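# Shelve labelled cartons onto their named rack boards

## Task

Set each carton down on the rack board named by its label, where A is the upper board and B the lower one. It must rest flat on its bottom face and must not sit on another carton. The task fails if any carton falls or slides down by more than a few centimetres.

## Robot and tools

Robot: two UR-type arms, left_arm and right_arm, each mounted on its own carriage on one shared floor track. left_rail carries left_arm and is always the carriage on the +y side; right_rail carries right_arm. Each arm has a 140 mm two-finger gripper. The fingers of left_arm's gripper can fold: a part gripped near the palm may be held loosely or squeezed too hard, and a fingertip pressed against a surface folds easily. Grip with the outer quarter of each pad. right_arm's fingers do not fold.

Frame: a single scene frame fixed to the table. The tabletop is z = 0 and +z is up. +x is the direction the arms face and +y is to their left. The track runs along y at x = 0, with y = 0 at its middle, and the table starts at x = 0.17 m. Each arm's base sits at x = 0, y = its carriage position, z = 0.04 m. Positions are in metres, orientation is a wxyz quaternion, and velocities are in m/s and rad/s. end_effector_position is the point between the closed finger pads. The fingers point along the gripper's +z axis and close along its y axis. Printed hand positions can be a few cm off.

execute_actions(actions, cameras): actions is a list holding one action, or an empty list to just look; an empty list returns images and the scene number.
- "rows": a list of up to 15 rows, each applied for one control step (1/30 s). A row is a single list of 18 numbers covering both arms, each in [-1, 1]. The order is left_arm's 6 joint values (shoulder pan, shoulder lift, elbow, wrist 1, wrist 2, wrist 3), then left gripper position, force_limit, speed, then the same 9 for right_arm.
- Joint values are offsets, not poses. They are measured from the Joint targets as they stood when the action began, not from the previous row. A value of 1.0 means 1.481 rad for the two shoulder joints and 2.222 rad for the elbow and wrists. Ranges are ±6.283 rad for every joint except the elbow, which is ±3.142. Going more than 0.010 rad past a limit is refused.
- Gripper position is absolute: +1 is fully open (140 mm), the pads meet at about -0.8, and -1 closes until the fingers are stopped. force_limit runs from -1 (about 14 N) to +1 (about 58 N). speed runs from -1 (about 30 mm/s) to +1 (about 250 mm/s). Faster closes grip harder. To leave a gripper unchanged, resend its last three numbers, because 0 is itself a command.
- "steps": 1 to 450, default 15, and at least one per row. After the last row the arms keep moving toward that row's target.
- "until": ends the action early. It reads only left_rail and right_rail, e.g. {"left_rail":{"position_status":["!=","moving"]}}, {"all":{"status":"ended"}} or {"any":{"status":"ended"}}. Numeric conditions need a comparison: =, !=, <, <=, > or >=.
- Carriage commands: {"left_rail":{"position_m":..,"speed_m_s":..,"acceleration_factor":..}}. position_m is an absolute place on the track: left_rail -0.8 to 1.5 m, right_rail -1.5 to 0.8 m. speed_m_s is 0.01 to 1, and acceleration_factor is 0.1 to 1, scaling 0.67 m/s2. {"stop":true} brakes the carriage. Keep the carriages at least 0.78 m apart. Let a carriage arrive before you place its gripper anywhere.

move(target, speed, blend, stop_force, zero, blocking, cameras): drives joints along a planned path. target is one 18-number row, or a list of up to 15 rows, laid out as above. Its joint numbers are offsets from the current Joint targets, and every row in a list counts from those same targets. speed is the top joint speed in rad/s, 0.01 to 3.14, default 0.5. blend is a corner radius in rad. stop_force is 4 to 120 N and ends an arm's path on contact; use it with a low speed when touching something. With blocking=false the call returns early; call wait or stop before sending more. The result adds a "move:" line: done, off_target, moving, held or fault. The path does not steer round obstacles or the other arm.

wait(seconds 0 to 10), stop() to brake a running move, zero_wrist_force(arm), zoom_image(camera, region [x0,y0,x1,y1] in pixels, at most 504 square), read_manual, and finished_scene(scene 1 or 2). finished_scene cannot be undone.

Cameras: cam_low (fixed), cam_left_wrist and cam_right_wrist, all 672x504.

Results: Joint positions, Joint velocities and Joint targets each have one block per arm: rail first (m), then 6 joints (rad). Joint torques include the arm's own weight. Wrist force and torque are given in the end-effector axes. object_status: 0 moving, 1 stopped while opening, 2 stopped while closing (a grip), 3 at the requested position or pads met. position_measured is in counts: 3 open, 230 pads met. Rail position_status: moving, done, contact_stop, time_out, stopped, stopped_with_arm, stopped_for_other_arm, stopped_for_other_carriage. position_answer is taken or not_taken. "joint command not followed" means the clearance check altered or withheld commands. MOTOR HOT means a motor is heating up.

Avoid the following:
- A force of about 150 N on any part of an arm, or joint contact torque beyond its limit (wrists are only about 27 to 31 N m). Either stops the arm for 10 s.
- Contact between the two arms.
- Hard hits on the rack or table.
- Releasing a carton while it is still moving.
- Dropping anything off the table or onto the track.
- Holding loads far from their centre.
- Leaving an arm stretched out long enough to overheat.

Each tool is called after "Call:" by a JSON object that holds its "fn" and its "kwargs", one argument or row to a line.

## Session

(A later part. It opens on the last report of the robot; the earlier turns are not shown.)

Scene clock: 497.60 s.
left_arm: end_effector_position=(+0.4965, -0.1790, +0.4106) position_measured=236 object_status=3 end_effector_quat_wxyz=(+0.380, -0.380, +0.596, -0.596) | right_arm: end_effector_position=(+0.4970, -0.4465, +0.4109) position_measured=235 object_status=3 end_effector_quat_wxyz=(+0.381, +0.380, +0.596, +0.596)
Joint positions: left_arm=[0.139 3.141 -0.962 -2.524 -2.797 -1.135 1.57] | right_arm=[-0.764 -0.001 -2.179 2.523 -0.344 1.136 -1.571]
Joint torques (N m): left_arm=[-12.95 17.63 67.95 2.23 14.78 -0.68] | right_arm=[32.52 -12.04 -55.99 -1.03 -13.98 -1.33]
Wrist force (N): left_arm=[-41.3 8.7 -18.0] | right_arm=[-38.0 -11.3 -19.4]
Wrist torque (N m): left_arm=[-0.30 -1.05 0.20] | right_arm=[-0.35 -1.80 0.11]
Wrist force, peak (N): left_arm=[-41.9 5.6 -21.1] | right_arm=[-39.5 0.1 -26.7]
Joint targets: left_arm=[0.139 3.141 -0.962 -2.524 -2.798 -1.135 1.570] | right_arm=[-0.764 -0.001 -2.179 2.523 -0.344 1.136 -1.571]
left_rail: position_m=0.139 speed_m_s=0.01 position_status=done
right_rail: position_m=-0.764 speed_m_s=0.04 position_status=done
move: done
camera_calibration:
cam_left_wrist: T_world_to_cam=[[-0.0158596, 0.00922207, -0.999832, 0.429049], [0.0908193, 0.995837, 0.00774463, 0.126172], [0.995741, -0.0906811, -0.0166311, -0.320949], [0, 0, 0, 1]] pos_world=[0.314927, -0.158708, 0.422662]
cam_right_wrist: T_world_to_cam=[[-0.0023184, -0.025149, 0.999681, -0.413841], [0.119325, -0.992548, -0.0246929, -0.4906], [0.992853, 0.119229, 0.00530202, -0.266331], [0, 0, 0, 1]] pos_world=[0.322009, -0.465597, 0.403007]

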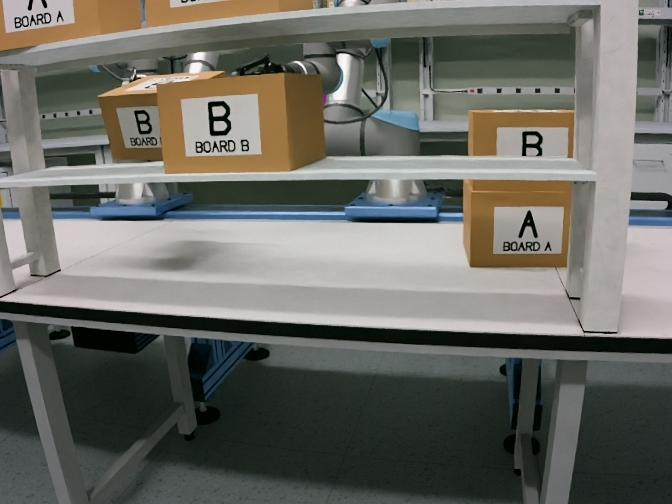

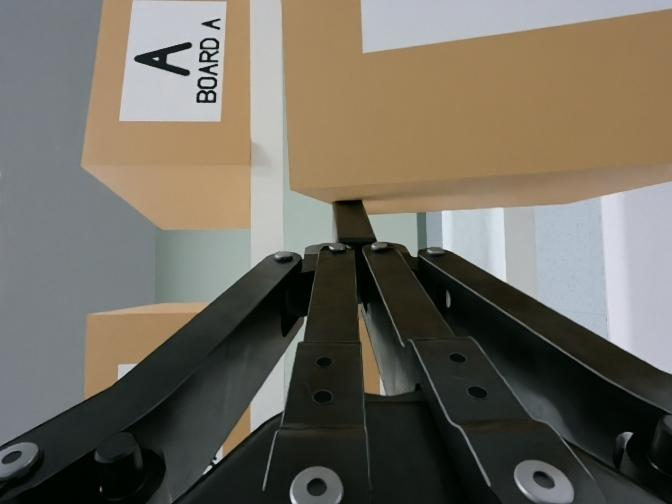

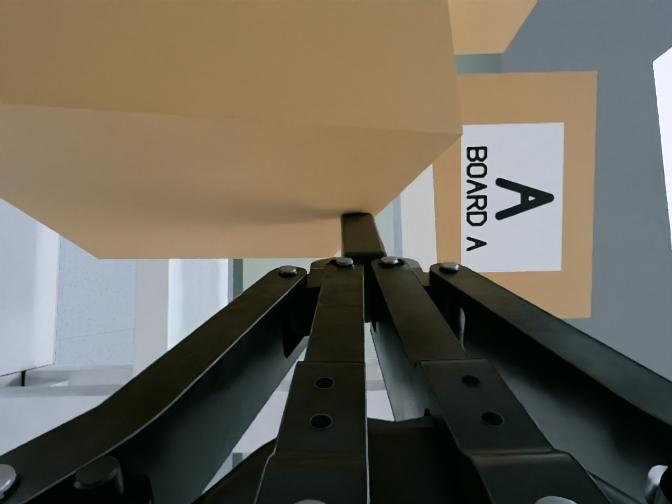

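Call:
{"fn": "move", "kwargs": {
  "target": [
    [0,-0.1473,-0.0815,0.1796,0,0,-1,0,1,0,0.1473,0.0815,-0.1796,0,0,-1,0,1],
    [0,-0.5025,-0.1341,0.4687,0,0,-1,0,1,0,0.5025,0.1341,-0.4687,0,0,-1,0,1]
  ],
  "speed": 0.22,
  "blend": [0.05,0],
  "stop_force": 40
}}

Call:
{"fn": "execute_actions", "kwargs": {
  "actions": [
    {"left_rail":{"position_m":0.149,"speed_m_s":0.03},"right_rail":{"position_m":-0.774},"steps":300,"until":{"all":{"status":"ended"}}}
  ],
  "cameras": ["cam_left_wrist","cam_right_wrist"]
}}

Scene clock: 512.67 s.
left_arm: end_effector_position=(+0.4963, -0.1790, +0.1458) position_measured=236 object_status=3 end_effector_quat_wxyz=(+0.380, -0.380, +0.596, -0.596) | right_arm: end_effector_position=(+0.4970, -0.4465, +0.1457) position_measured=235 object_status=3 end_effector_quat_wxyz=(+0.380, +0.381, +0.596, +0.596)
Joint positions: left_arm=[0.139 3.141 -1.707 -2.821 -1.756 -1.135 1.57] | right_arm=[-0.764 -0.001 -1.435 2.821 -1.385 1.136 -1.571]
Joint torques (N m): left_arm=[-9.98 -0.19 1.98 3.87 15.02 -0.99] | right_arm=[30.14 -5.92 0.5 -3.43 -15.1 -1.75]
Wrist force (N): left_arm=[-39.6 -6.0 -21.8] | right_arm=[-36.6 5.1 -21.8]
Wrist torque (N m): left_arm=[0.30 -1.00 0.12] | right_arm=[-0.90 -1.69 0.27]
Wrist force, peak (N): left_arm=[-41.2 9.9 -18.3] | right_arm=[-38.5 -12.0 -19.6]
Joint targets: left_arm=[0.139 3.141 -1.707 -2.821 -1.756 -1.135 1.570] | right_arm=[-0.764 -0.001 -1.435 2.821 -1.385 1.136 -1.571]
left_rail: position_m=0.139 speed_m_s=0.01 position_status=done
right_rail: position_m=-0.764 speed_m_s=0.04 position_status=done
move: done

Scene clock: 513.37 s.
left_arm: end_effector_position=(+0.4963, -0.1690, +0.1457) position_measured=236 object_status=3 end_effector_quat_wxyz=(+0.380, -0.380, +0.596, -0.596) | right_arm: end_effector_position=(+0.4969, -0.4564, +0.1457) position_measured=235 object_status=3 end_effector_quat_wxyz=(+0.380, +0.381, +0.596, +0.596)
Joint positions: left_arm=[0.149 3.141 -1.707 -2.821 -1.756 -1.135 1.57] | right_arm=[-0.774 0 -1.435 2.821 -1.385 1.135 -1.571]
Joint torques (N m): left_arm=[-10.06 8.22 4.71 3.04 -1.92 -1.14] | right_arm=[-13.4 -16 -8.63 -2.64 3.17 -1.69]
Wrist force (N): left_arm=[-0.9 1.9 0.6] | right_arm=[1.8 -2.4 -2.2]
Wrist torque (N m): left_arm=[0.04 0.23 0.17] | right_arm=[-0.34 -0.60 0.23]
Wrist force, peak (N): left_arm=[-39.6 -5.8 -21.6] | right_arm=[-36.7 5.1 -22.0]
Joint targets: left_arm=[0.149 3.141 -1.707 -2.821 -1.756 -1.135 1.570] | right_arm=[-0.774 -0.001 -1.435 2.821 -1.385 1.136 -1.571]
Tool commands: left_gripper/position=-1.0 left_gripper/force_limit=+0.0 left_gripper/speed=+1.0 right_gripper/position=-1.0 right_gripper/force_limit=+0.0 right_gripper/speed=+1.0
left_rail: position_m=0.149 speed_m_s=0.03 position_status=done
right_rail: position_m=-0.774 speed_m_s=0.04 position_status=done
camera_calibration:
cam_left_wrist: T_world_to_cam=[[-0.0167667, 0.00919711, -0.999817, 0.164576], [0.090832, 0.995837, 0.00763726, 0.118295], [0.995725, -0.0906873, -0.0175323, -0.324099], [0, 0, 0, 1]] pos_world=[0.314728, -0.148708, 0.15796]
cam_right_wrist: T_world_to_cam=[[-0.00140846, -0.0251362, 0.999683, -0.149457], [0.119499, -0.992525, -0.0247879, -0.506989], [0.992833, 0.119426, 0.00440167, -0.263424], [0, 0, 0, 1]] pos_world=[0.32191, -0.475496, 0.138002]
Images, in order (width x height): cam_left_wrist 672x504, cam_right_wrist 672x504.

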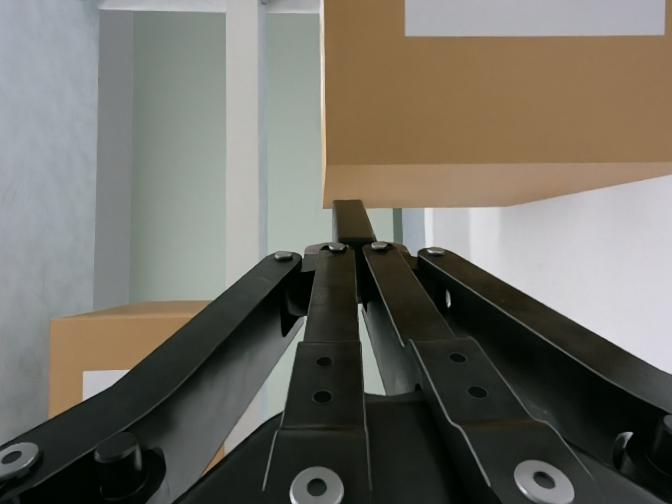

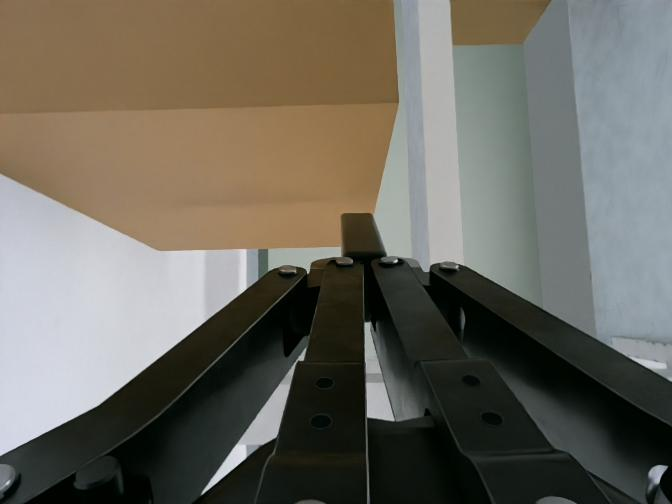

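Call:
{"fn": "move", "kwargs": {
  "target": [0,-0.0065,0.0078,-0.0034,0,0,-1,0,1,0,0.0065,-0.0078,0.0034,0,0,-1,0,1],
  "speed": 0.1
}}

Call:
{"fn": "execute_actions", "kwargs": {
  "actions": [
    {"left_rail":{"position_m":0.131,"speed_m_s":0.015},"right_rail":{"position_m":-0.772},"steps":300,"until":{"all":{"status":"ended"}}}
  ]
}}

Call:
{"fn": "move", "kwargs": {
  "target": [
    [0,0.3429,0.0506,-0.2787,0,0,-1,0,1,0,-0.3429,-0.0506,0.2787,0,0,-1,0,1],
    [0,0.4911,0.1305,-0.4573,0,0,-1,0,1,0,-0.4911,-0.1305,0.4573,0,0,-1,0,1]
  ],
  "speed": 0.22,
  "blend": [0.05,0],
  "cameras": ["all"]
}}

Scene clock: 523.27 s.
left_arm: end_effector_position=(+0.5064, -0.1690, +0.1458) position_measured=236 object_status=3 end_effector_quat_wxyz=(+0.380, -0.380, +0.596, -0.596) | right_arm: end_effector_position=(+0.5071, -0.4565, +0.1457) position_measured=235 object_status=3 end_effector_quat_wxyz=(+0.380, +0.380, +0.596, +0.596)
Joint positions: left_arm=[0.149 3.141 -1.716 -2.804 -1.764 -1.135 1.57] | right_arm=[-0.774 -0.001 -1.425 2.804 -1.378 1.136 -1.571]
Joint torques (N m): left_arm=[-12.19 5.77 22.41 0.48 -2.03 -1.09] | right_arm=[-13.8 -10.77 -18.39 0.81 3.08 -1.75]
Wrist force (N): left_arm=[-0.9 1.6 0.4] | right_arm=[2.0 -2.1 -1.8]
Wrist torque (N m): left_arm=[-0.01 0.23 0.17] | right_arm=[-0.30 -0.64 0.22]
Wrist force, peak (N): left_arm=[-0.7 2.2 0.3] | right_arm=[2.1 -2.4 -2.3]
Joint targets: left_arm=[0.149 3.141 -1.716 -2.804 -1.764 -1.135 1.570] | right_arm=[-0.774 -0.001 -1.425 2.803 -1.378 1.136 -1.571]
left_rail: position_m=0.149 speed_m_s=0.03 position_status=done
right_rail: position_m=-0.774 speed_m_s=0.04 position_status=done
move: done

Scene clock: 524.77 s.
left_arm: end_effector_position=(+0.5065, -0.1869, +0.1458) position_measured=236 object_status=3 end_effector_quat_wxyz=(+0.380, -0.381, +0.596, -0.596) | right_arm: end_effector_position=(+0.5073, -0.4546, +0.1457) position_measured=235 object_status=3 end_effector_quat_wxyz=(+0.380, +0.381, +0.596, +0.596)
Joint positions: left_arm=[0.131 3.141 -1.716 -2.804 -1.764 -1.135 1.57] | right_arm=[-0.772 -0.001 -1.425 2.803 -1.378 1.136 -1.571]
Joint torques (N m): left_arm=[-11.06 10.23 23.92 0.62 12.52 -0.74] | right_arm=[13.4 -10.66 -17.37 0.78 -9.88 -1.96]
Wrist force (N): left_arm=[-42.8 -2.3 -23.8] | right_arm=[-32.4 0.1 -18.0]
Wrist torque (N m): left_arm=[0.11 -1.06 0.14] | right_arm=[-0.40 -1.41 0.24]
Wrist force, peak (N): left_arm=[-42.8 -2.3 -23.8] | right_arm=[-32.5 0.5 -18.1]
Joint targets: left_arm=[0.131 3.141 -1.716 -2.804 -1.764 -1.135 1.570] | right_arm=[-0.772 -0.001 -1.425 2.803 -1.378 1.136 -1.571]
Tool commands: left_gripper/position=-1.0 left_gripper/force_limit=+0.0 left_gripper/speed=+1.0 right_gripper/position=-1.0 right_gripper/force_limit=+0.0 right_gripper/speed=+1.0
left_rail: position_m=0.131 speed_m_s=0.01 position_status=done
right_rail: position_m=-0.772 speed_m_s=0.04 position_status=done

Scene clock: 529.90 s.
left_arm: end_effector_position=(+0.5066, -0.1870, +0.4107) position_measured=236 object_status=3 end_effector_quat_wxyz=(+0.380, -0.380, +0.596, -0.596) | right_arm: end_effector_position=(+0.5072, -0.4545, +0.4110) position_measured=235 object_status=3 end_effector_quat_wxyz=(+0.381, +0.380, +0.596, +0.596)
Joint positions: left_arm=[0.131 3.141 -0.989 -2.514 -2.78 -1.135 1.57] | right_arm=[-0.772 -0.001 -2.152 2.514 -0.362 1.136 -1.571]
Joint torques (N m): left_arm=[-19.24 23.14 67.43 1.74 18.65 -0.89] | right_arm=[28.54 -9.35 -54.77 -1.12 -20.42 -1.71]
Wrist force (N): left_arm=[-39.1 10.3 -17.2] | right_arm=[-37.2 -10.8 -18.8]
Wrist torque (N m): left_arm=[-0.20 -0.97 0.25] | right_arm=[-0.17 -1.51 0.13]
Wrist force, peak (N): left_arm=[-42.8 -2.6 -23.9] | right_arm=[-37.2 -10.8 -18.8]
Joint targets: left_arm=[0.131 3.141 -0.989 -2.514 -2.780 -1.135 1.570] | right_arm=[-0.772 -0.001 -2.152 2.513 -0.361 1.136 -1.571]
left_rail: position_m=0.131 speed_m_s=0.01 position_status=done
right_rail: position_m=-0.772 speed_m_s=0.04 position_status=done
move: done
camera_calibration:
cam_left_wrist: T_world_to_cam=[[-0.0152619, 0.00917239, -0.999841, 0.429085], [0.0908146, 0.995838, 0.00774944, 0.133221], [0.995751, -0.090682, -0.0160314, -0.331987], [0, 0, 0, 1]] pos_world=[0.325027, -0.166708, 0.422662]
cam_right_wrist: T_world_to_cam=[[-0.00292598, -0.0251245, 0.99968, -0.413808], [0.11934, -0.992549, -0.0245959, -0.499802], [0.992849, 0.11923, 0.00590253, -0.275744], [0, 0, 0, 1]] pos_world=[0.332208, -0.473597, 0.40301]

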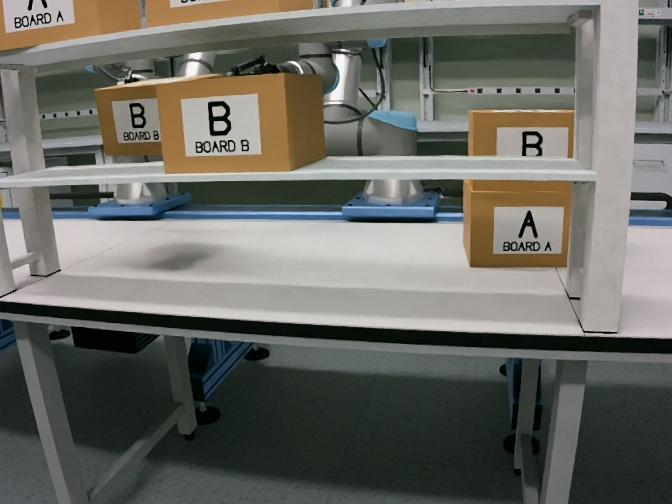

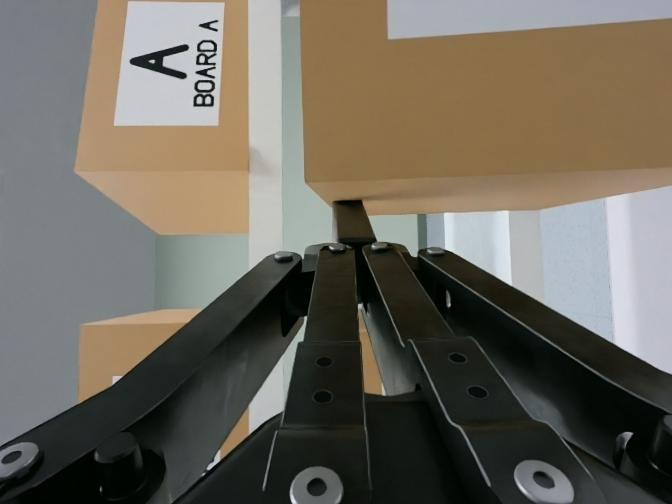

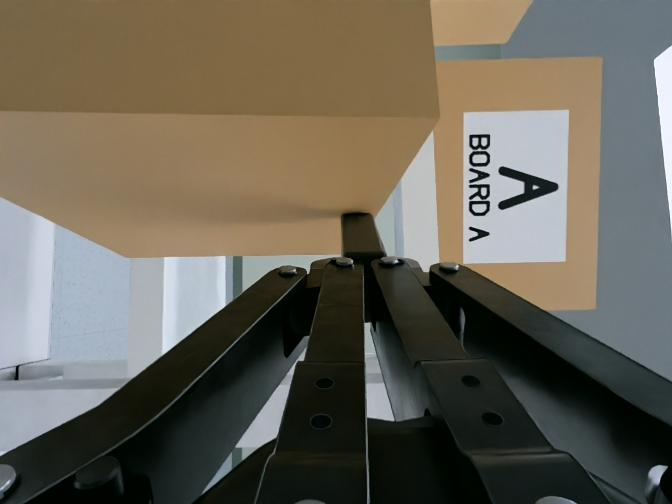

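Call:
{"fn": "move", "kwargs": {
  "target": [
    [0,-0.1623,0.0517,0.0564,0,0,-1,0,1,0,0.1623,-0.0517,-0.0564,0,0,-1,0,1],
    [0,-0.2886,0.1104,0.082,0,0,-1,0,1,0,0.2886,-0.1104,-0.082,0,0,-1,0,1],
    [0,-0.3776,0.1585,0.0932,0,0,-1,0,1,0,0.3776,-0.1585,-0.0932,0,0,-1,0,1]
  ],
  "speed": 0.12,
  "blend": [0.03,0.03,0],
  "stop_force": 20
}}

Call:
{"fn": "move", "kwargs": {
  "target": [0,-0.0205,-0.0131,0.0274,0,0,-1,0,1,0,0.0205,0.0131,-0.0274,0,0,-1,0,1],
  "speed": 0.04,
  "stop_force": 12,
  "cameras": ["all"]
}}

Scene clock: 545.23 s.
left_arm: end_effector_position=(+0.7765, -0.1871, +0.4058) position_measured=236 object_status=3 end_effector_quat_wxyz=(+0.380, -0.380, +0.596, -0.596) | right_arm: end_effector_position=(+0.7771, -0.4547, +0.4059) position_measured=235 object_status=3 end_effector_quat_wxyz=(+0.381, +0.380, +0.596, +0.596)
Joint positions: left_arm=[0.131 3.141 -1.548 -2.162 -2.573 -1.135 1.57] | right_arm=[-0.772 -0.001 -1.593 2.161 -0.569 1.135 -1.571]
Joint torques (N m): left_arm=[-28.53 28.12 63.1 10.05 13.78 -1.18] | right_arm=[21.68 -33.67 -50.8 -10.58 -16.99 -1.71]
Wrist force (N): left_arm=[-31.6 8.8 -13.8] | right_arm=[-29.0 -9.6 -14.9]
Wrist torque (N m): left_arm=[-0.33 -0.80 0.26] | right_arm=[-0.06 -1.47 0.14]
Wrist force, peak (N): left_arm=[-39.2 10.3 -18.1] | right_arm=[-37.2 -10.7 -18.9]
Joint targets: left_arm=[0.131 3.141 -1.548 -2.162 -2.573 -1.135 1.570] | right_arm=[-0.772 -0.001 -1.593 2.161 -0.569 1.136 -1.571]
left_rail: position_m=0.131 speed_m_s=0.01 position_status=done
right_rail: position_m=-0.772 speed_m_s=0.04 position_status=done
move: done

Scene clock: 547.60 s.
left_arm: end_effector_position=(+0.7764, -0.1871, +0.3874) position_measured=236 object_status=3 end_effector_quat_wxyz=(+0.380, -0.380, +0.596, -0.597) | right_arm: end_effector_position=(+0.7771, -0.4547, +0.3870) position_measured=235 object_status=3 end_effector_quat_wxyz=(+0.381, +0.380, +0.596, +0.596)
Joint positions: left_arm=[0.131 3.141 -1.568 -2.181 -2.532 -1.135 1.57] | right_arm=[-0.772 -0.001 -1.572 2.181 -0.611 1.135 -1.571]
Joint torques (N m): left_arm=[-31.9 67.39 54.64 0.35 13.3 -0.98] | right_arm=[21.96 -55.41 -43.41 0.49 -15.59 -1.86]
Wrist force (N): left_arm=[-32.7 2.2 -11.5] | right_arm=[-30.8 -2.8 -13.8]
Wrist torque (N m): left_arm=[-0.10 -0.87 0.22] | right_arm=[-0.25 -1.49 0.21]
Wrist force, peak (N): left_arm=[-31.3 -8.4 -17.9] | right_arm=[-29.3 6.3 -21.4]
Joint targets: left_arm=[0.131 3.141 -1.568 -2.181 -2.532 -1.135 1.570] | right_arm=[-0.772 -0.001 -1.572 2.181 -0.611 1.135 -1.571]
left_rail: position_m=0.131 speed_m_s=0.01 position_status=done
right_rail: position_m=-0.772 speed_m_s=0.04 position_status=done
move: contact (left_arm, right_arm); left_arm: the wrist 1 is farthest, 0.020 rad from its target; right_arm: the wrist 1 is farthest, 0.019 rad from its target
camera_calibration:
cam_left_wrist: T_world_to_cam=[[-0.0142576, 0.00918708, -0.999856, 0.40912], [0.0908091, 0.995837, 0.00785525, 0.108854], [0.995766, -0.090684, -0.0150326, -0.601524], [0, 0, 0, 1]] pos_world=[0.594926, -0.166708, 0.399164]
cam_right_wrist: T_world_to_cam=[[-0.00404202, -0.0250624, 0.999678, -0.388132], [0.119368, -0.99255, -0.024401, -0.532797], [0.992842, 0.119231, 0.00700356, -0.54397], [0, 0, 0, 1]] pos_world=[0.602106, -0.473697, 0.378816]

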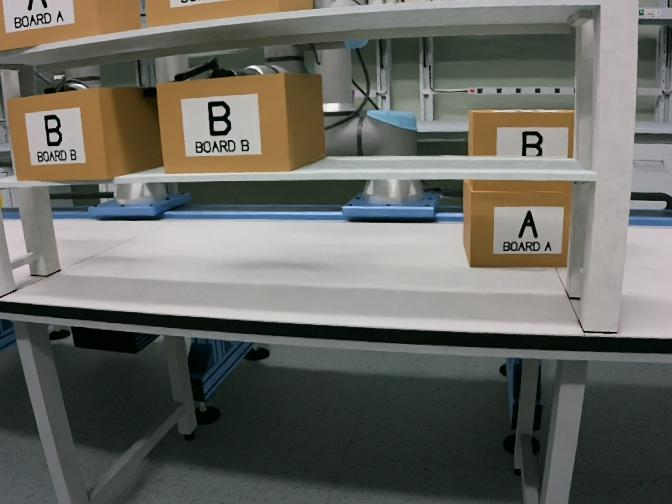

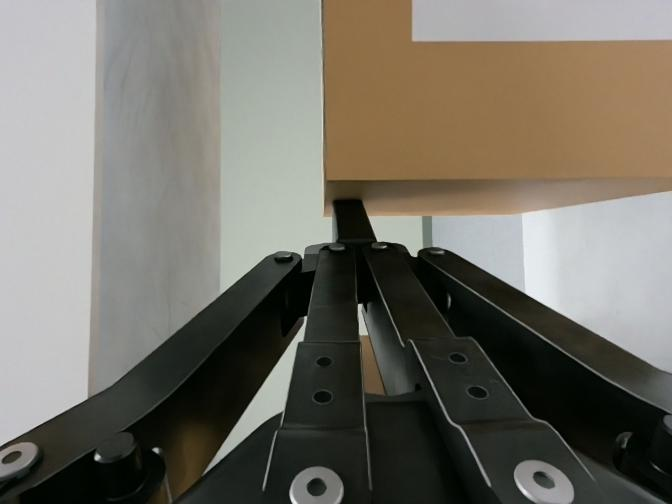

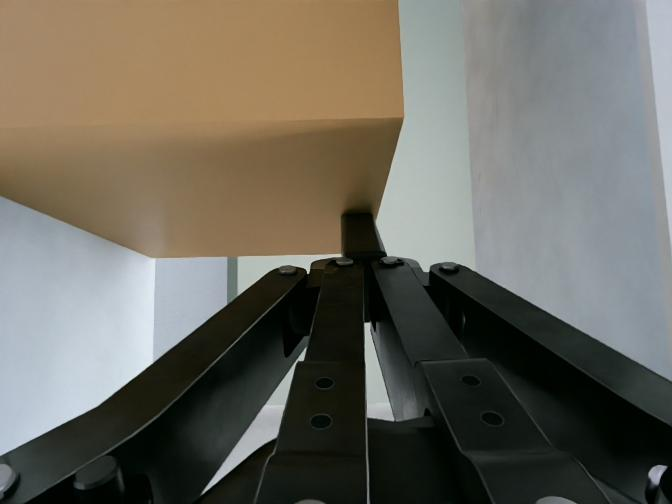

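Call:
{"fn": "execute_actions", "kwargs": {
  "actions": [
    {"left_rail":{"position_m":0.144,"speed_m_s":0.03},"right_rail":{"position_m":-0.782,"speed_m_s":0.03},"steps":300,"until":{"all":{"status":"ended"}}}
  ],
  "cameras": ["cam_left_wrist","cam_right_wrist"]
}}

Scene clock: 554.83 s.
left_arm: end_effector_position=(+0.7764, -0.1742, +0.3874) position_measured=236 object_status=3 end_effector_quat_wxyz=(+0.380, -0.380, +0.596, -0.597) | right_arm: end_effector_position=(+0.7771, -0.4646, +0.3870) position_measured=235 object_status=3 end_effector_quat_wxyz=(+0.381, +0.380, +0.596, +0.596)
Joint positions: left_arm=[0.144 3.141 -1.568 -2.181 -2.532 -1.135 1.57] | right_arm=[-0.782 0 -1.572 2.181 -0.611 1.135 -1.571]
Joint torques (N m): left_arm=[11.17 60.09 53.81 4.38 -1.96 -1.01] | right_arm=[-6.23 -51.45 -42.47 -2.67 3.08 -1.67]
Wrist force (N): left_arm=[0.4 0.7 1.0] | right_arm=[3.6 -4.4 -1.8]
Wrist torque (N m): left_arm=[-0.12 0.13 0.19] | right_arm=[-0.78 -1.02 0.24]
Wrist force, peak (N): left_arm=[-33.5 1.9 -11.6] | right_arm=[-31.1 -3.1 -13.9]
Joint targets: left_arm=[0.144 3.141 -1.568 -2.181 -2.532 -1.135 1.570] | right_arm=[-0.782 -0.001 -1.572 2.181 -0.611 1.135 -1.571]
Tool commands: left_gripper/position=-1.0 left_gripper/force_limit=+0.0 left_gripper/speed=+1.0 right_gripper/position=-1.0 right_gripper/force_limit=+0.0 right_gripper/speed=+1.0
left_rail: position_m=0.144 speed_m_s=0.03 position_status=done
right_rail: position_m=-0.782 speed_m_s=0.03 position_status=done
camera_calibration:
cam_left_wrist: T_world_to_cam=[[-0.0141568, 0.00918212, -0.999858, 0.40894], [0.0909076, 0.995828, 0.00785798, 0.0959554], [0.995759, -0.0907834, -0.0149324, -0.600306], [0, 0, 0, 1]] pos_world=[0.594826, -0.153808, 0.399164]
cam_right_wrist: T_world_to_cam=[[-0.0040396, -0.0250626, 0.999678, -0.388384], [0.119467, -0.992538, -0.0244009, -0.542776], [0.99283, 0.119329, 0.0070036, -0.542723], [0, 0, 0, 1]] pos_world=[0.602106, -0.483697, 0.378816]
Images, in order (width x height): cam_left_wrist 672x504, cam_right_wrist 672x504.

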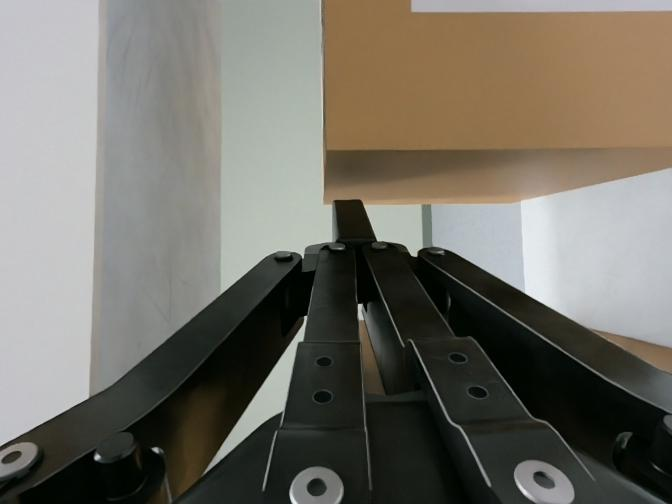

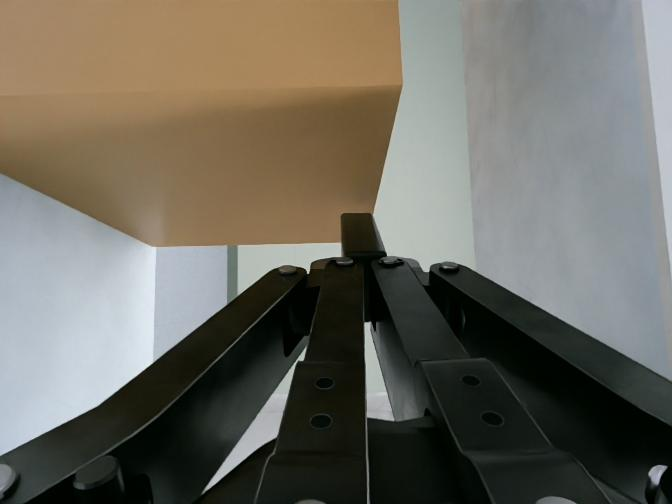

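Call:
{"fn": "move", "kwargs": {
  "target": [0,0.2284,-0.0981,-0.0546,0,0,-1,0,1,0,-0.2284,0.0981,0.0546,0,0,-1,0,1],
  "speed": 0.2,
  "stop_force": 15,
  "cameras": ["cam_low"]
}}

Scene clock: 566.07 s.
left_arm: end_effector_position=(+0.6089, -0.1740, +0.4106) position_measured=236 object_status=3 end_effector_quat_wxyz=(+0.380, -0.380, +0.596, -0.596) | right_arm: end_effector_position=(+0.6096, -0.4646, +0.4103) position_measured=235 object_status=3 end_effector_quat_wxyz=(+0.381, +0.380, +0.596, +0.596)
Joint positions: left_arm=[0.144 3.141 -1.23 -2.399 -2.653 -1.135 1.57] | right_arm=[-0.782 -0.001 -1.91 2.399 -0.489 1.135 -1.571]
Joint torques (N m): left_arm=[10.53 37.99 36.22 -0.56 -1.78 -1.47] | right_arm=[1.81 -25.81 -30.99 1 2.99 -1.79]
Wrist force (N): left_arm=[-1.1 1.7 0.4] | right_arm=[3.4 -4.6 -2.0]
Wrist torque (N m): left_arm=[0.00 0.28 0.18] | right_arm=[-0.87 -0.96 0.26]
Wrist force, peak (N): left_arm=[1.2 2.0 1.2] | right_arm=[3.8 -4.8 -2.3]
Joint targets: left_arm=[0.144 3.141 -1.230 -2.399 -2.653 -1.135 1.570] | right_arm=[-0.782 -0.001 -1.910 2.399 -0.489 1.135 -1.571]
left_rail: position_m=0.144 speed_m_s=0.03 position_status=done
right_rail: position_m=-0.782 speed_m_s=0.03 position_status=done
move: done
Images, in order (width x height): cam_low 672x504.

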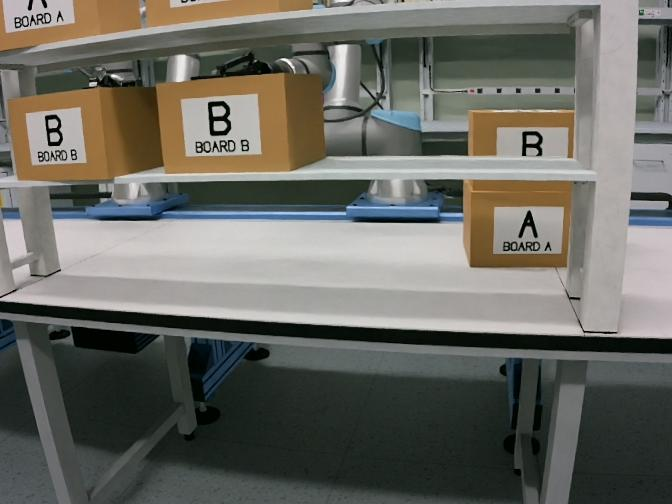

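Call:
{"fn": "move", "kwargs": {
  "target": [0,0.2512,0.002,-0.1695,0,0,-1,0,1,0,-0.2512,-0.002,0.1695,0,0,-1,0,1],
  "speed": 0.6
}}

Call:
{"fn": "execute_actions", "kwargs": {
  "actions": [
    {"left_rail":{"position_m":0.97,"speed_m_s":0.5},"steps":300,"until":{"all":{"status":"ended"}}}
  ]
}}

Call:
{"fn": "execute_actions", "kwargs": {
  "actions": [
    {"right_rail":{"position_m":-0.2,"speed_m_s":0.5},"steps":300,"until":{"all":{"status":"ended"}}}
  ]
}}

Call:
{"fn": "move", "kwargs": {
  "target": [
    [0,-0.1417,-0.1391,0.2335,0,0,-1,0,1,0,0,0,0,0,0,-1,0,1],
    [0,-0.6991,-0.2142,0.6801,0,0,-1,0,1,0,0,0,0,0,0,-1,0,1]
  ],
  "speed": 0.6,
  "blend": [0.05,0],
  "cameras": ["all"]
}}

Scene clock: 581.00 s.
left_arm: end_effector_position=(+0.4761, -0.1740, +0.5010) position_measured=236 object_status=3 end_effector_quat_wxyz=(+0.380, -0.380, +0.596, -0.596) | right_arm: end_effector_position=(+0.4769, -0.4645, +0.5008) position_measured=235 object_status=3 end_effector_quat_wxyz=(+0.381, +0.380, +0.596, +0.596)
Joint positions: left_arm=[0.144 3.141 -0.858 -2.395 -3.03 -1.135 1.57] | right_arm=[-0.782 -0.001 -2.282 2.395 -0.113 1.135 -1.571]
Joint torques (N m): left_arm=[9.49 11.38 63.75 0.18 -1.62 -1.08] | right_arm=[6.79 -2.42 -51.92 0.75 2.87 -1.68]
Wrist force (N): left_arm=[-1.2 1.6 0.3] | right_arm=[3.4 -4.3 -2.2]
Wrist torque (N m): left_arm=[-0.01 0.28 0.18] | right_arm=[-0.77 -0.93 0.21]
Wrist force, peak (N): left_arm=[-2.1 3.4 1.6] | right_arm=[4.6 -3.3 -4.2]
Joint targets: left_arm=[0.144 3.141 -0.858 -2.395 -3.030 -1.135 1.570] | right_arm=[-0.782 -0.001 -2.283 2.395 -0.113 1.135 -1.571]
left_rail: position_m=0.144 speed_m_s=0.03 position_status=done
right_rail: position_m=-0.782 speed_m_s=0.03 position_status=done
move: done

Scene clock: 583.67 s.
left_arm: end_effector_position=(+0.4761, +0.6520, +0.5010) position_measured=236 object_status=3 end_effector_quat_wxyz=(+0.380, -0.380, +0.596, -0.596) | right_arm: end_effector_position=(+0.4768, -0.4645, +0.5009) position_measured=235 object_status=3 end_effector_quat_wxyz=(+0.381, +0.380, +0.596, +0.596)
Joint positions: left_arm=[0.97 3.141 -0.858 -2.395 -3.03 -1.135 1.57] | right_arm=[-0.782 -0.001 -2.283 2.395 -0.113 1.135 -1.571]
Joint torques (N m): left_arm=[9.29 8.26 59.94 1.54 -1.52 -0.84] | right_arm=[-5.94 -0.45 -51.91 0.93 2.75 -1.67]
Wrist force (N): left_arm=[-0.9 1.4 0.4] | right_arm=[3.5 -4.6 -2.0]
Wrist torque (N m): left_arm=[-0.07 0.21 0.18] | right_arm=[-0.84 -0.97 0.22]
Wrist force, peak (N): left_arm=[-2.5 1.5 -0.3] | right_arm=[3.9 -4.8 -2.4]
Joint targets: left_arm=[0.970 3.141 -0.858 -2.395 -3.030 -1.135 1.570] | right_arm=[-0.782 -0.001 -2.283 2.395 -0.113 1.135 -1.571]
Tool commands: left_gripper/position=-1.0 left_gripper/force_limit=+0.0 left_gripper/speed=+1.0 right_gripper/position=-1.0 right_gripper/force_limit=+0.0 right_gripper/speed=+1.0
left_rail: position_m=0.970 speed_m_s=0.50 position_status=done
right_rail: position_m=-0.782 speed_m_s=0.03 position_status=done

Scene clock: 587.30 s.
left_arm: end_effector_position=(+0.4761, +0.6520, +0.5010) position_measured=236 object_status=3 end_effector_quat_wxyz=(+0.380, -0.380, +0.596, -0.596) | right_arm: end_effector_position=(+0.4768, +0.1175, +0.5009) position_measured=235 object_status=3 end_effector_quat_wxyz=(+0.381, +0.380, +0.596, +0.596)
Joint positions: left_arm=[0.97 3.141 -0.858 -2.395 -3.03 -1.135 1.57] | right_arm=[-0.2 -0.001 -2.283 2.395 -0.113 1.135 -1.571]
Joint torques (N m): left_arm=[8.48 4.36 54.05 3.61 -1.77 -0.76] | right_arm=[-13.63 0.04 -50.64 -0.01 2.41 -1.64]
Wrist force (N): left_arm=[-1.1 1.3 0.2] | right_arm=[3.3 -4.5 -2.0]
Wrist torque (N m): left_arm=[-0.09 0.26 0.18] | right_arm=[-0.81 -0.92 0.22]
Wrist force, peak (N): left_arm=[-1.2 1.9 0.4] | right_arm=[4.0 -4.6 -2.2]
Joint targets: left_arm=[0.970 3.141 -0.858 -2.395 -3.030 -1.135 1.570] | right_arm=[-0.200 -0.001 -2.283 2.395 -0.113 1.135 -1.571]
Tool commands: left_gripper/position=-1.0 left_gripper/force_limit=+0.0 left_gripper/speed=+1.0 right_gripper/position=-1.0 right_gripper/force_limit=+0.0 right_gripper/speed=+1.0
left_rail: position_m=0.970 speed_m_s=0.50 position_status=done
right_rail: position_m=-0.200 speed_m_s=0.50 position_status=done

Scene clock: 590.50 s.
left_arm: end_effector_position=(+0.4733, +0.6520, +0.1112) position_measured=236 object_status=3 end_effector_quat_wxyz=(+0.380, -0.380, +0.596, -0.596) | right_arm: end_effector_position=(+0.4768, +0.1175, +0.5009) position_measured=235 object_status=3 end_effector_quat_wxyz=(+0.381, +0.380, +0.596, +0.596)
Joint positions: left_arm=[0.97 3.141 -1.893 -2.871 -1.519 -1.135 1.57] | right_arm=[-0.2 -0.001 -2.283 2.395 -0.113 1.135 -1.571]
Joint torques (N m): left_arm=[10.13 10.08 -9.83 6.23 -1.5 -0.8] | right_arm=[-14.23 0.97 -47.81 -0.76 2.65 -1.73]
Wrist force (N): left_arm=[-1.1 1.4 0.3] | right_arm=[3.4 -4.4 -2.0]
Wrist torque (N m): left_arm=[-0.05 0.25 0.17] | right_arm=[-0.79 -0.93 0.22]
Wrist force, peak (N): left_arm=[-0.8 2.5 -0.5] | right_arm=[3.6 -4.6 -2.3]
Joint targets: left_arm=[0.970 3.141 -1.894 -2.871 -1.519 -1.135 1.570] | right_arm=[-0.200 -0.001 -2.283 2.395 -0.113 1.135 -1.571]
left_rail: position_m=0.970 speed_m_s=0.50 position_status=done
right_rail: position_m=-0.200 speed_m_s=0.50 position_status=done
move: done
camera_calibration:
cam_left_wrist: T_world_to_cam=[[-0.0155607, 0.00919723, -0.999837, 0.1216], [0.0908169, 0.995837, 0.00774703, -0.696952], [0.995746, -0.0906816, -0.0163312, -0.227608], [0, 0, 0, 1]] pos_world=[0.291827, 0.672292, 0.123262]
cam_right_wrist: T_world_to_cam=[[-0.00302525, -0.0251363, 0.999679, -0.489366], [0.119342, -0.992548, -0.0245958, 0.0737744], [0.992849, 0.11923, 0.00600253, -0.31434], [0, 0, 0, 1]] pos_world=[0.301808, 0.0984026, 0.492911]

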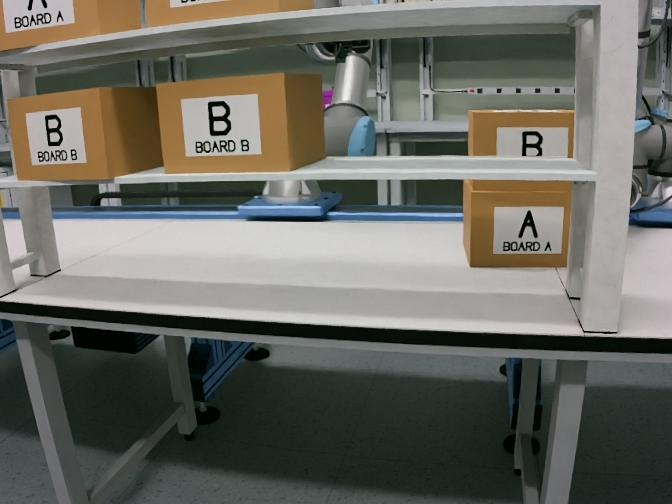

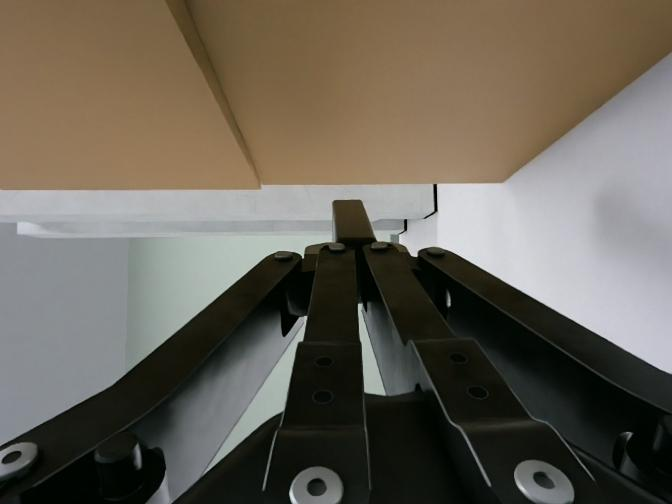

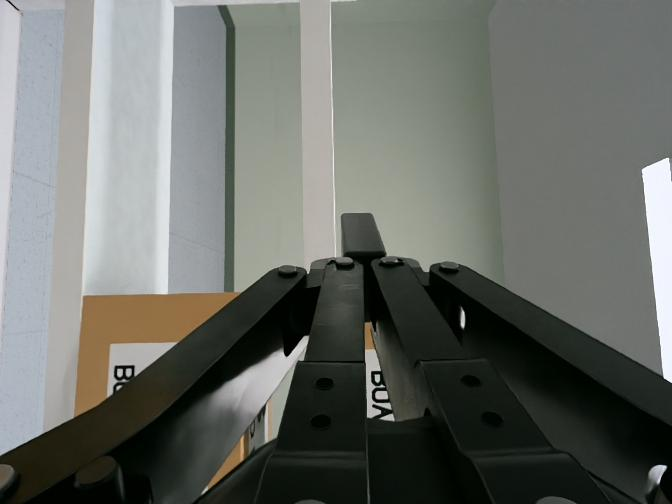

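Call:
{"fn": "execute_actions", "kwargs": {
  "actions": [
    {"left_rail":{"position_m":0.797,"speed_m_s":0.06,"acceleration_factor":0.3},"steps":300,"until":{"all":{"status":"ended"}}}
  ],
  "cameras": ["all"]
}}

Scene clock: 600.60 s.
left_arm: end_effector_position=(+0.4733, +0.4790, +0.1112) position_measured=236 object_status=3 end_effector_quat_wxyz=(+0.380, -0.380, +0.596, -0.596) | right_arm: end_effector_position=(+0.4768, +0.1175, +0.5009) position_measured=235 object_status=3 end_effector_quat_wxyz=(+0.381, +0.380, +0.596, +0.596)
Joint positions: left_arm=[0.797 3.141 -1.894 -2.871 -1.519 -1.135 1.57] | right_arm=[-0.2 -0.001 -2.283 2.395 -0.113 1.135 -1.571]
Joint torques (N m): left_arm=[-20.74 22.17 8.13 1.1 8.07 -0.45] | right_arm=[-14.9 4.37 -45.52 -2.14 2.39 -1.77]
Wrist force (N): left_arm=[-16.9 3.1 -2.3] | right_arm=[3.5 -4.0 -2.2]
Wrist torque (N m): left_arm=[-0.17 -0.36 0.21] | right_arm=[-0.72 -0.96 0.22]
Wrist force, peak (N): left_arm=[-20.5 2.5 -3.9] | right_arm=[3.4 -4.9 -2.5]
Joint targets: left_arm=[0.797 3.141 -1.894 -2.871 -1.519 -1.135 1.570] | right_arm=[-0.200 -0.001 -2.283 2.395 -0.113 1.135 -1.571]
Tool commands: left_gripper/position=-1.0 left_gripper/force_limit=+0.0 left_gripper/speed=+1.0 right_gripper/position=-1.0 right_gripper/force_limit=+0.0 right_gripper/speed=+1.0
left_rail: position_m=0.797 speed_m_s=0.06 position_status=done
right_rail: position_m=-0.200 speed_m_s=0.50 position_status=done
camera_calibration:
cam_left_wrist: T_world_to_cam=[[-0.0156603, 0.00920551, -0.999835, 0.123114], [0.0908177, 0.995837, 0.00774623, -0.524662], [0.995744, -0.0906814, -0.0164312, -0.243185], [0, 0, 0, 1]] pos_world=[0.291727, 0.499292, 0.123162]
cam_right_wrist: T_world_to_cam=[[-0.00302525, -0.0251363, 0.999679, -0.489366], [0.119342, -0.992548, -0.0245958, 0.0737744], [0.992849, 0.11923, 0.00600253, -0.31434], [0, 0, 0, 1]] pos_world=[0.301808, 0.0984026, 0.492911]

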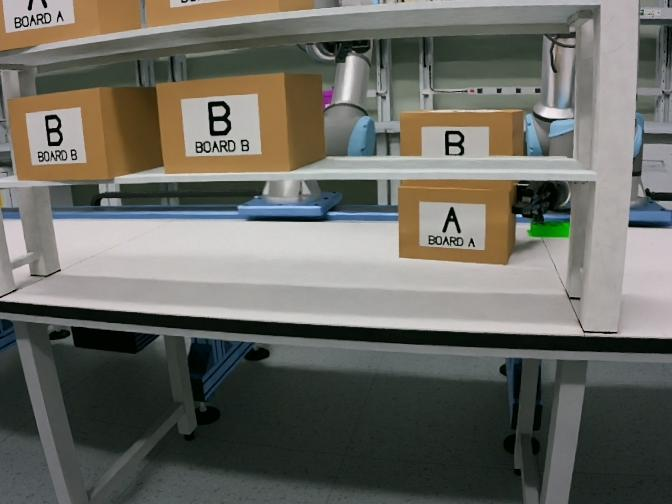

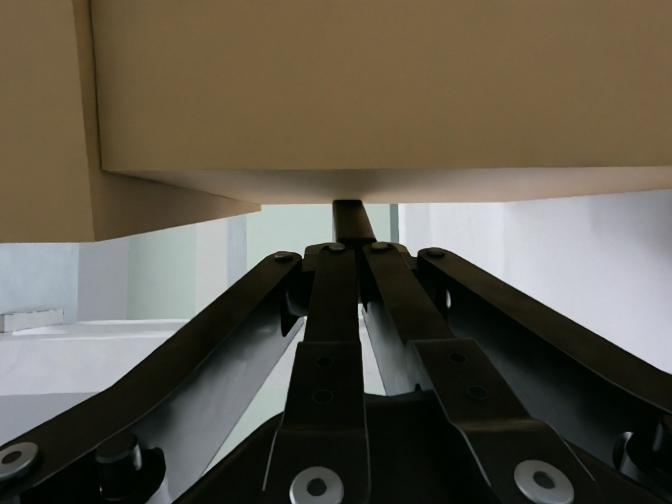

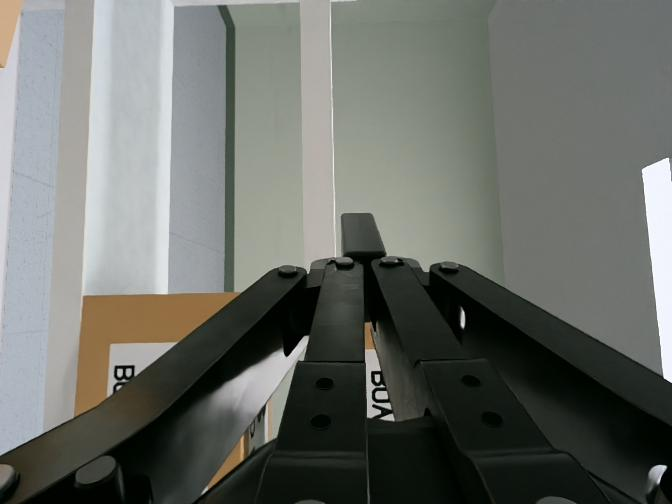

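Call:
{"fn": "execute_actions", "kwargs": {
  "actions": [
    {"left_rail":{"position_m":0.89,"speed_m_s":0.2,"acceleration_factor":1},"steps":300,"until":{"all":{"status":"ended"}}}
  ]
}}

Call:
{"fn": "move", "kwargs": {
  "target": [0,0.5574,0.0753,-0.4463,0,0,-1,0,1,0,0.1417,0.1391,-0.2335,0,0,-1,0,1],
  "speed": 0.6
}}

Call:
{"fn": "execute_actions", "kwargs": {
  "actions": [
    {"left_rail":{"position_m":0.84,"speed_m_s":0.1},"right_rail":{"position_m":-0.11,"speed_m_s":0.1},"steps":300,"until":{"all":{"status":"ended"}}}
  ],
  "cameras": ["cam_left_wrist","cam_right_wrist"]
}}

Scene clock: 613.97 s.
left_arm: end_effector_position=(+0.4733, +0.5720, +0.1112) position_measured=236 object_status=3 end_effector_quat_wxyz=(+0.380, -0.380, +0.596, -0.596) | right_arm: end_effector_position=(+0.4768, +0.1175, +0.5009) position_measured=235 object_status=3 end_effector_quat_wxyz=(+0.381, +0.380, +0.596, +0.596)
Joint positions: left_arm=[0.89 3.141 -1.894 -2.871 -1.519 -1.135 1.57] | right_arm=[-0.2 -0.001 -2.283 2.395 -0.113 1.135 -1.571]
Joint torques (N m): left_arm=[-6.67 36.21 4.1 0.65 -1.7 -0.78] | right_arm=[-13.46 6.83 -43.52 -3.04 2.33 -1.65]
Wrist force (N): left_arm=[-1.0 1.4 0.3] | right_arm=[3.5 -4.5 -2.3]
Wrist torque (N m): left_arm=[-0.05 0.23 0.17] | right_arm=[-0.83 -0.96 0.22]
Wrist force, peak (N): left_arm=[-17.6 3.3 -2.9] | right_arm=[3.7 -4.7 -2.3]
Joint targets: left_arm=[0.890 3.141 -1.894 -2.871 -1.519 -1.135 1.570] | right_arm=[-0.200 -0.001 -2.283 2.395 -0.113 1.135 -1.571]
Tool commands: left_gripper/position=-1.0 left_gripper/force_limit=+0.0 left_gripper/speed=+1.0 right_gripper/position=-1.0 right_gripper/force_limit=+0.0 right_gripper/speed=+1.0
left_rail: position_m=0.890 speed_m_s=0.20 position_status=done
right_rail: position_m=-0.200 speed_m_s=0.50 position_status=done

Scene clock: 616.30 s.
left_arm: end_effector_position=(+0.4754, +0.5720, +0.3014) position_measured=236 object_status=3 end_effector_quat_wxyz=(+0.380, -0.380, +0.596, -0.597) | right_arm: end_effector_position=(+0.4757, +0.1175, +0.3008) position_measured=235 object_status=3 end_effector_quat_wxyz=(+0.381, +0.380, +0.596, +0.596)
Joint positions: left_arm=[0.89 3.141 -1.068 -2.704 -2.51 -1.135 1.57] | right_arm=[-0.2 -0.001 -2.073 2.704 -0.632 1.135 -1.571]
Joint torques (N m): left_arm=[1.46 20.71 54.27 -0.39 -1.89 -0.78] | right_arm=[-14.66 16.52 -26.89 -7.24 2.27 -1.7]
Wrist force (N): left_arm=[-0.9 1.7 0.3] | right_arm=[3.6 -4.5 -1.6]
Wrist torque (N m): left_arm=[0.01 0.23 0.18] | right_arm=[-0.74 -0.98 0.23]
Wrist force, peak (N): left_arm=[-1.1 2.2 0.1] | right_arm=[3.8 -5.8 -1.8]
Joint targets: left_arm=[0.890 3.141 -1.068 -2.704 -2.510 -1.135 1.570] | right_arm=[-0.200 -0.001 -2.073 2.704 -0.632 1.135 -1.571]
left_rail: position_m=0.890 speed_m_s=0.20 position_status=done
right_rail: position_m=-0.200 speed_m_s=0.50 position_status=done
move: done

Scene clock: 617.93 s.
left_arm: end_effector_position=(+0.4754, +0.5220, +0.3015) position_measured=236 object_status=3 end_effector_quat_wxyz=(+0.380, -0.380, +0.596, -0.597) | right_arm: end_effector_position=(+0.4757, +0.2075, +0.3008) position_measured=235 object_status=3 end_effector_quat_wxyz=(+0.381, +0.380, +0.596, +0.596)
Joint positions: left_arm=[0.84 3.141 -1.068 -2.704 -2.51 -1.135 1.57] | right_arm=[-0.11 -0.001 -2.073 2.704 -0.632 1.136 -1.571]
Joint torques (N m): left_arm=[6.83 17.06 54.72 -0.08 -1.72 -1.19] | right_arm=[-5.09 16.47 -28.36 -3.24 -0.13 -1.63]
Wrist force (N): left_arm=[-1.1 1.5 0.6] | right_arm=[-2.2 -4.1 -1.6]
Wrist torque (N m): left_arm=[-0.03 0.27 0.18] | right_arm=[-0.73 -1.09 0.23]
Wrist force, peak (N): left_arm=[-3.0 1.2 -0.8] | right_arm=[-4.0 -4.5 -2.4]
Joint targets: left_arm=[0.840 3.141 -1.068 -2.704 -2.510 -1.135 1.570] | right_arm=[-0.110 -0.001 -2.073 2.704 -0.632 1.135 -1.571]
Tool commands: left_gripper/position=-1.0 left_gripper/force_limit=+0.0 left_gripper/speed=+1.0 right_gripper/position=-1.0 right_gripper/force_limit=+0.0 right_gripper/speed=+1.0
left_rail: position_m=0.840 speed_m_s=0.10 position_status=done
right_rail: position_m=-0.110 speed_m_s=0.10 position_status=done
camera_calibration:
cam_left_wrist: T_world_to_cam=[[-0.0142575, 0.00918918, -0.999856, 0.312426], [0.0908091, 0.995837, 0.00785735, -0.569187], [0.995766, -0.090684, -0.0150326, -0.238795], [0, 0, 0, 1]] pos_world=[0.293926, 0.542292, 0.313264]
cam_right_wrist: T_world_to_cam=[[-0.00292598, -0.0251245, 0.99968, -0.287103], [0.11934, -0.992549, -0.0245959, 0.158314], [0.992849, 0.11923, 0.00590253, -0.322749], [0, 0, 0, 1]] pos_world=[0.300708, 0.188403, 0.29281]
Images, in order (width x height): cam_left_wrist 672x504, cam_right_wrist 672x504.

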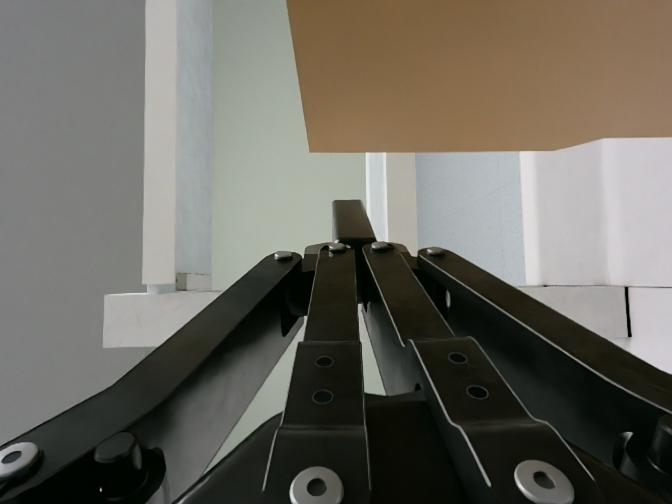

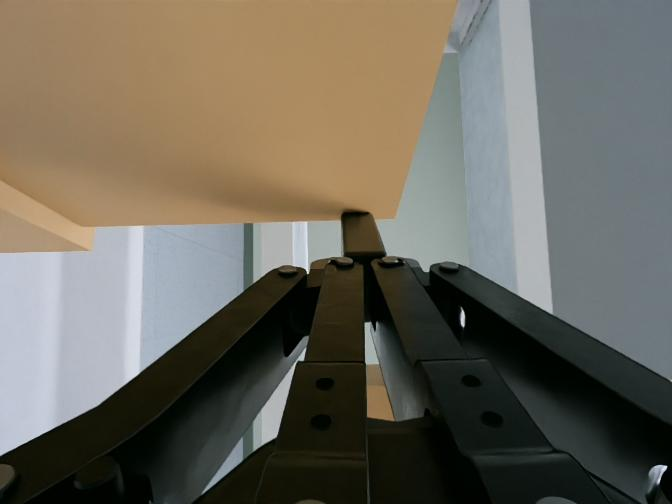

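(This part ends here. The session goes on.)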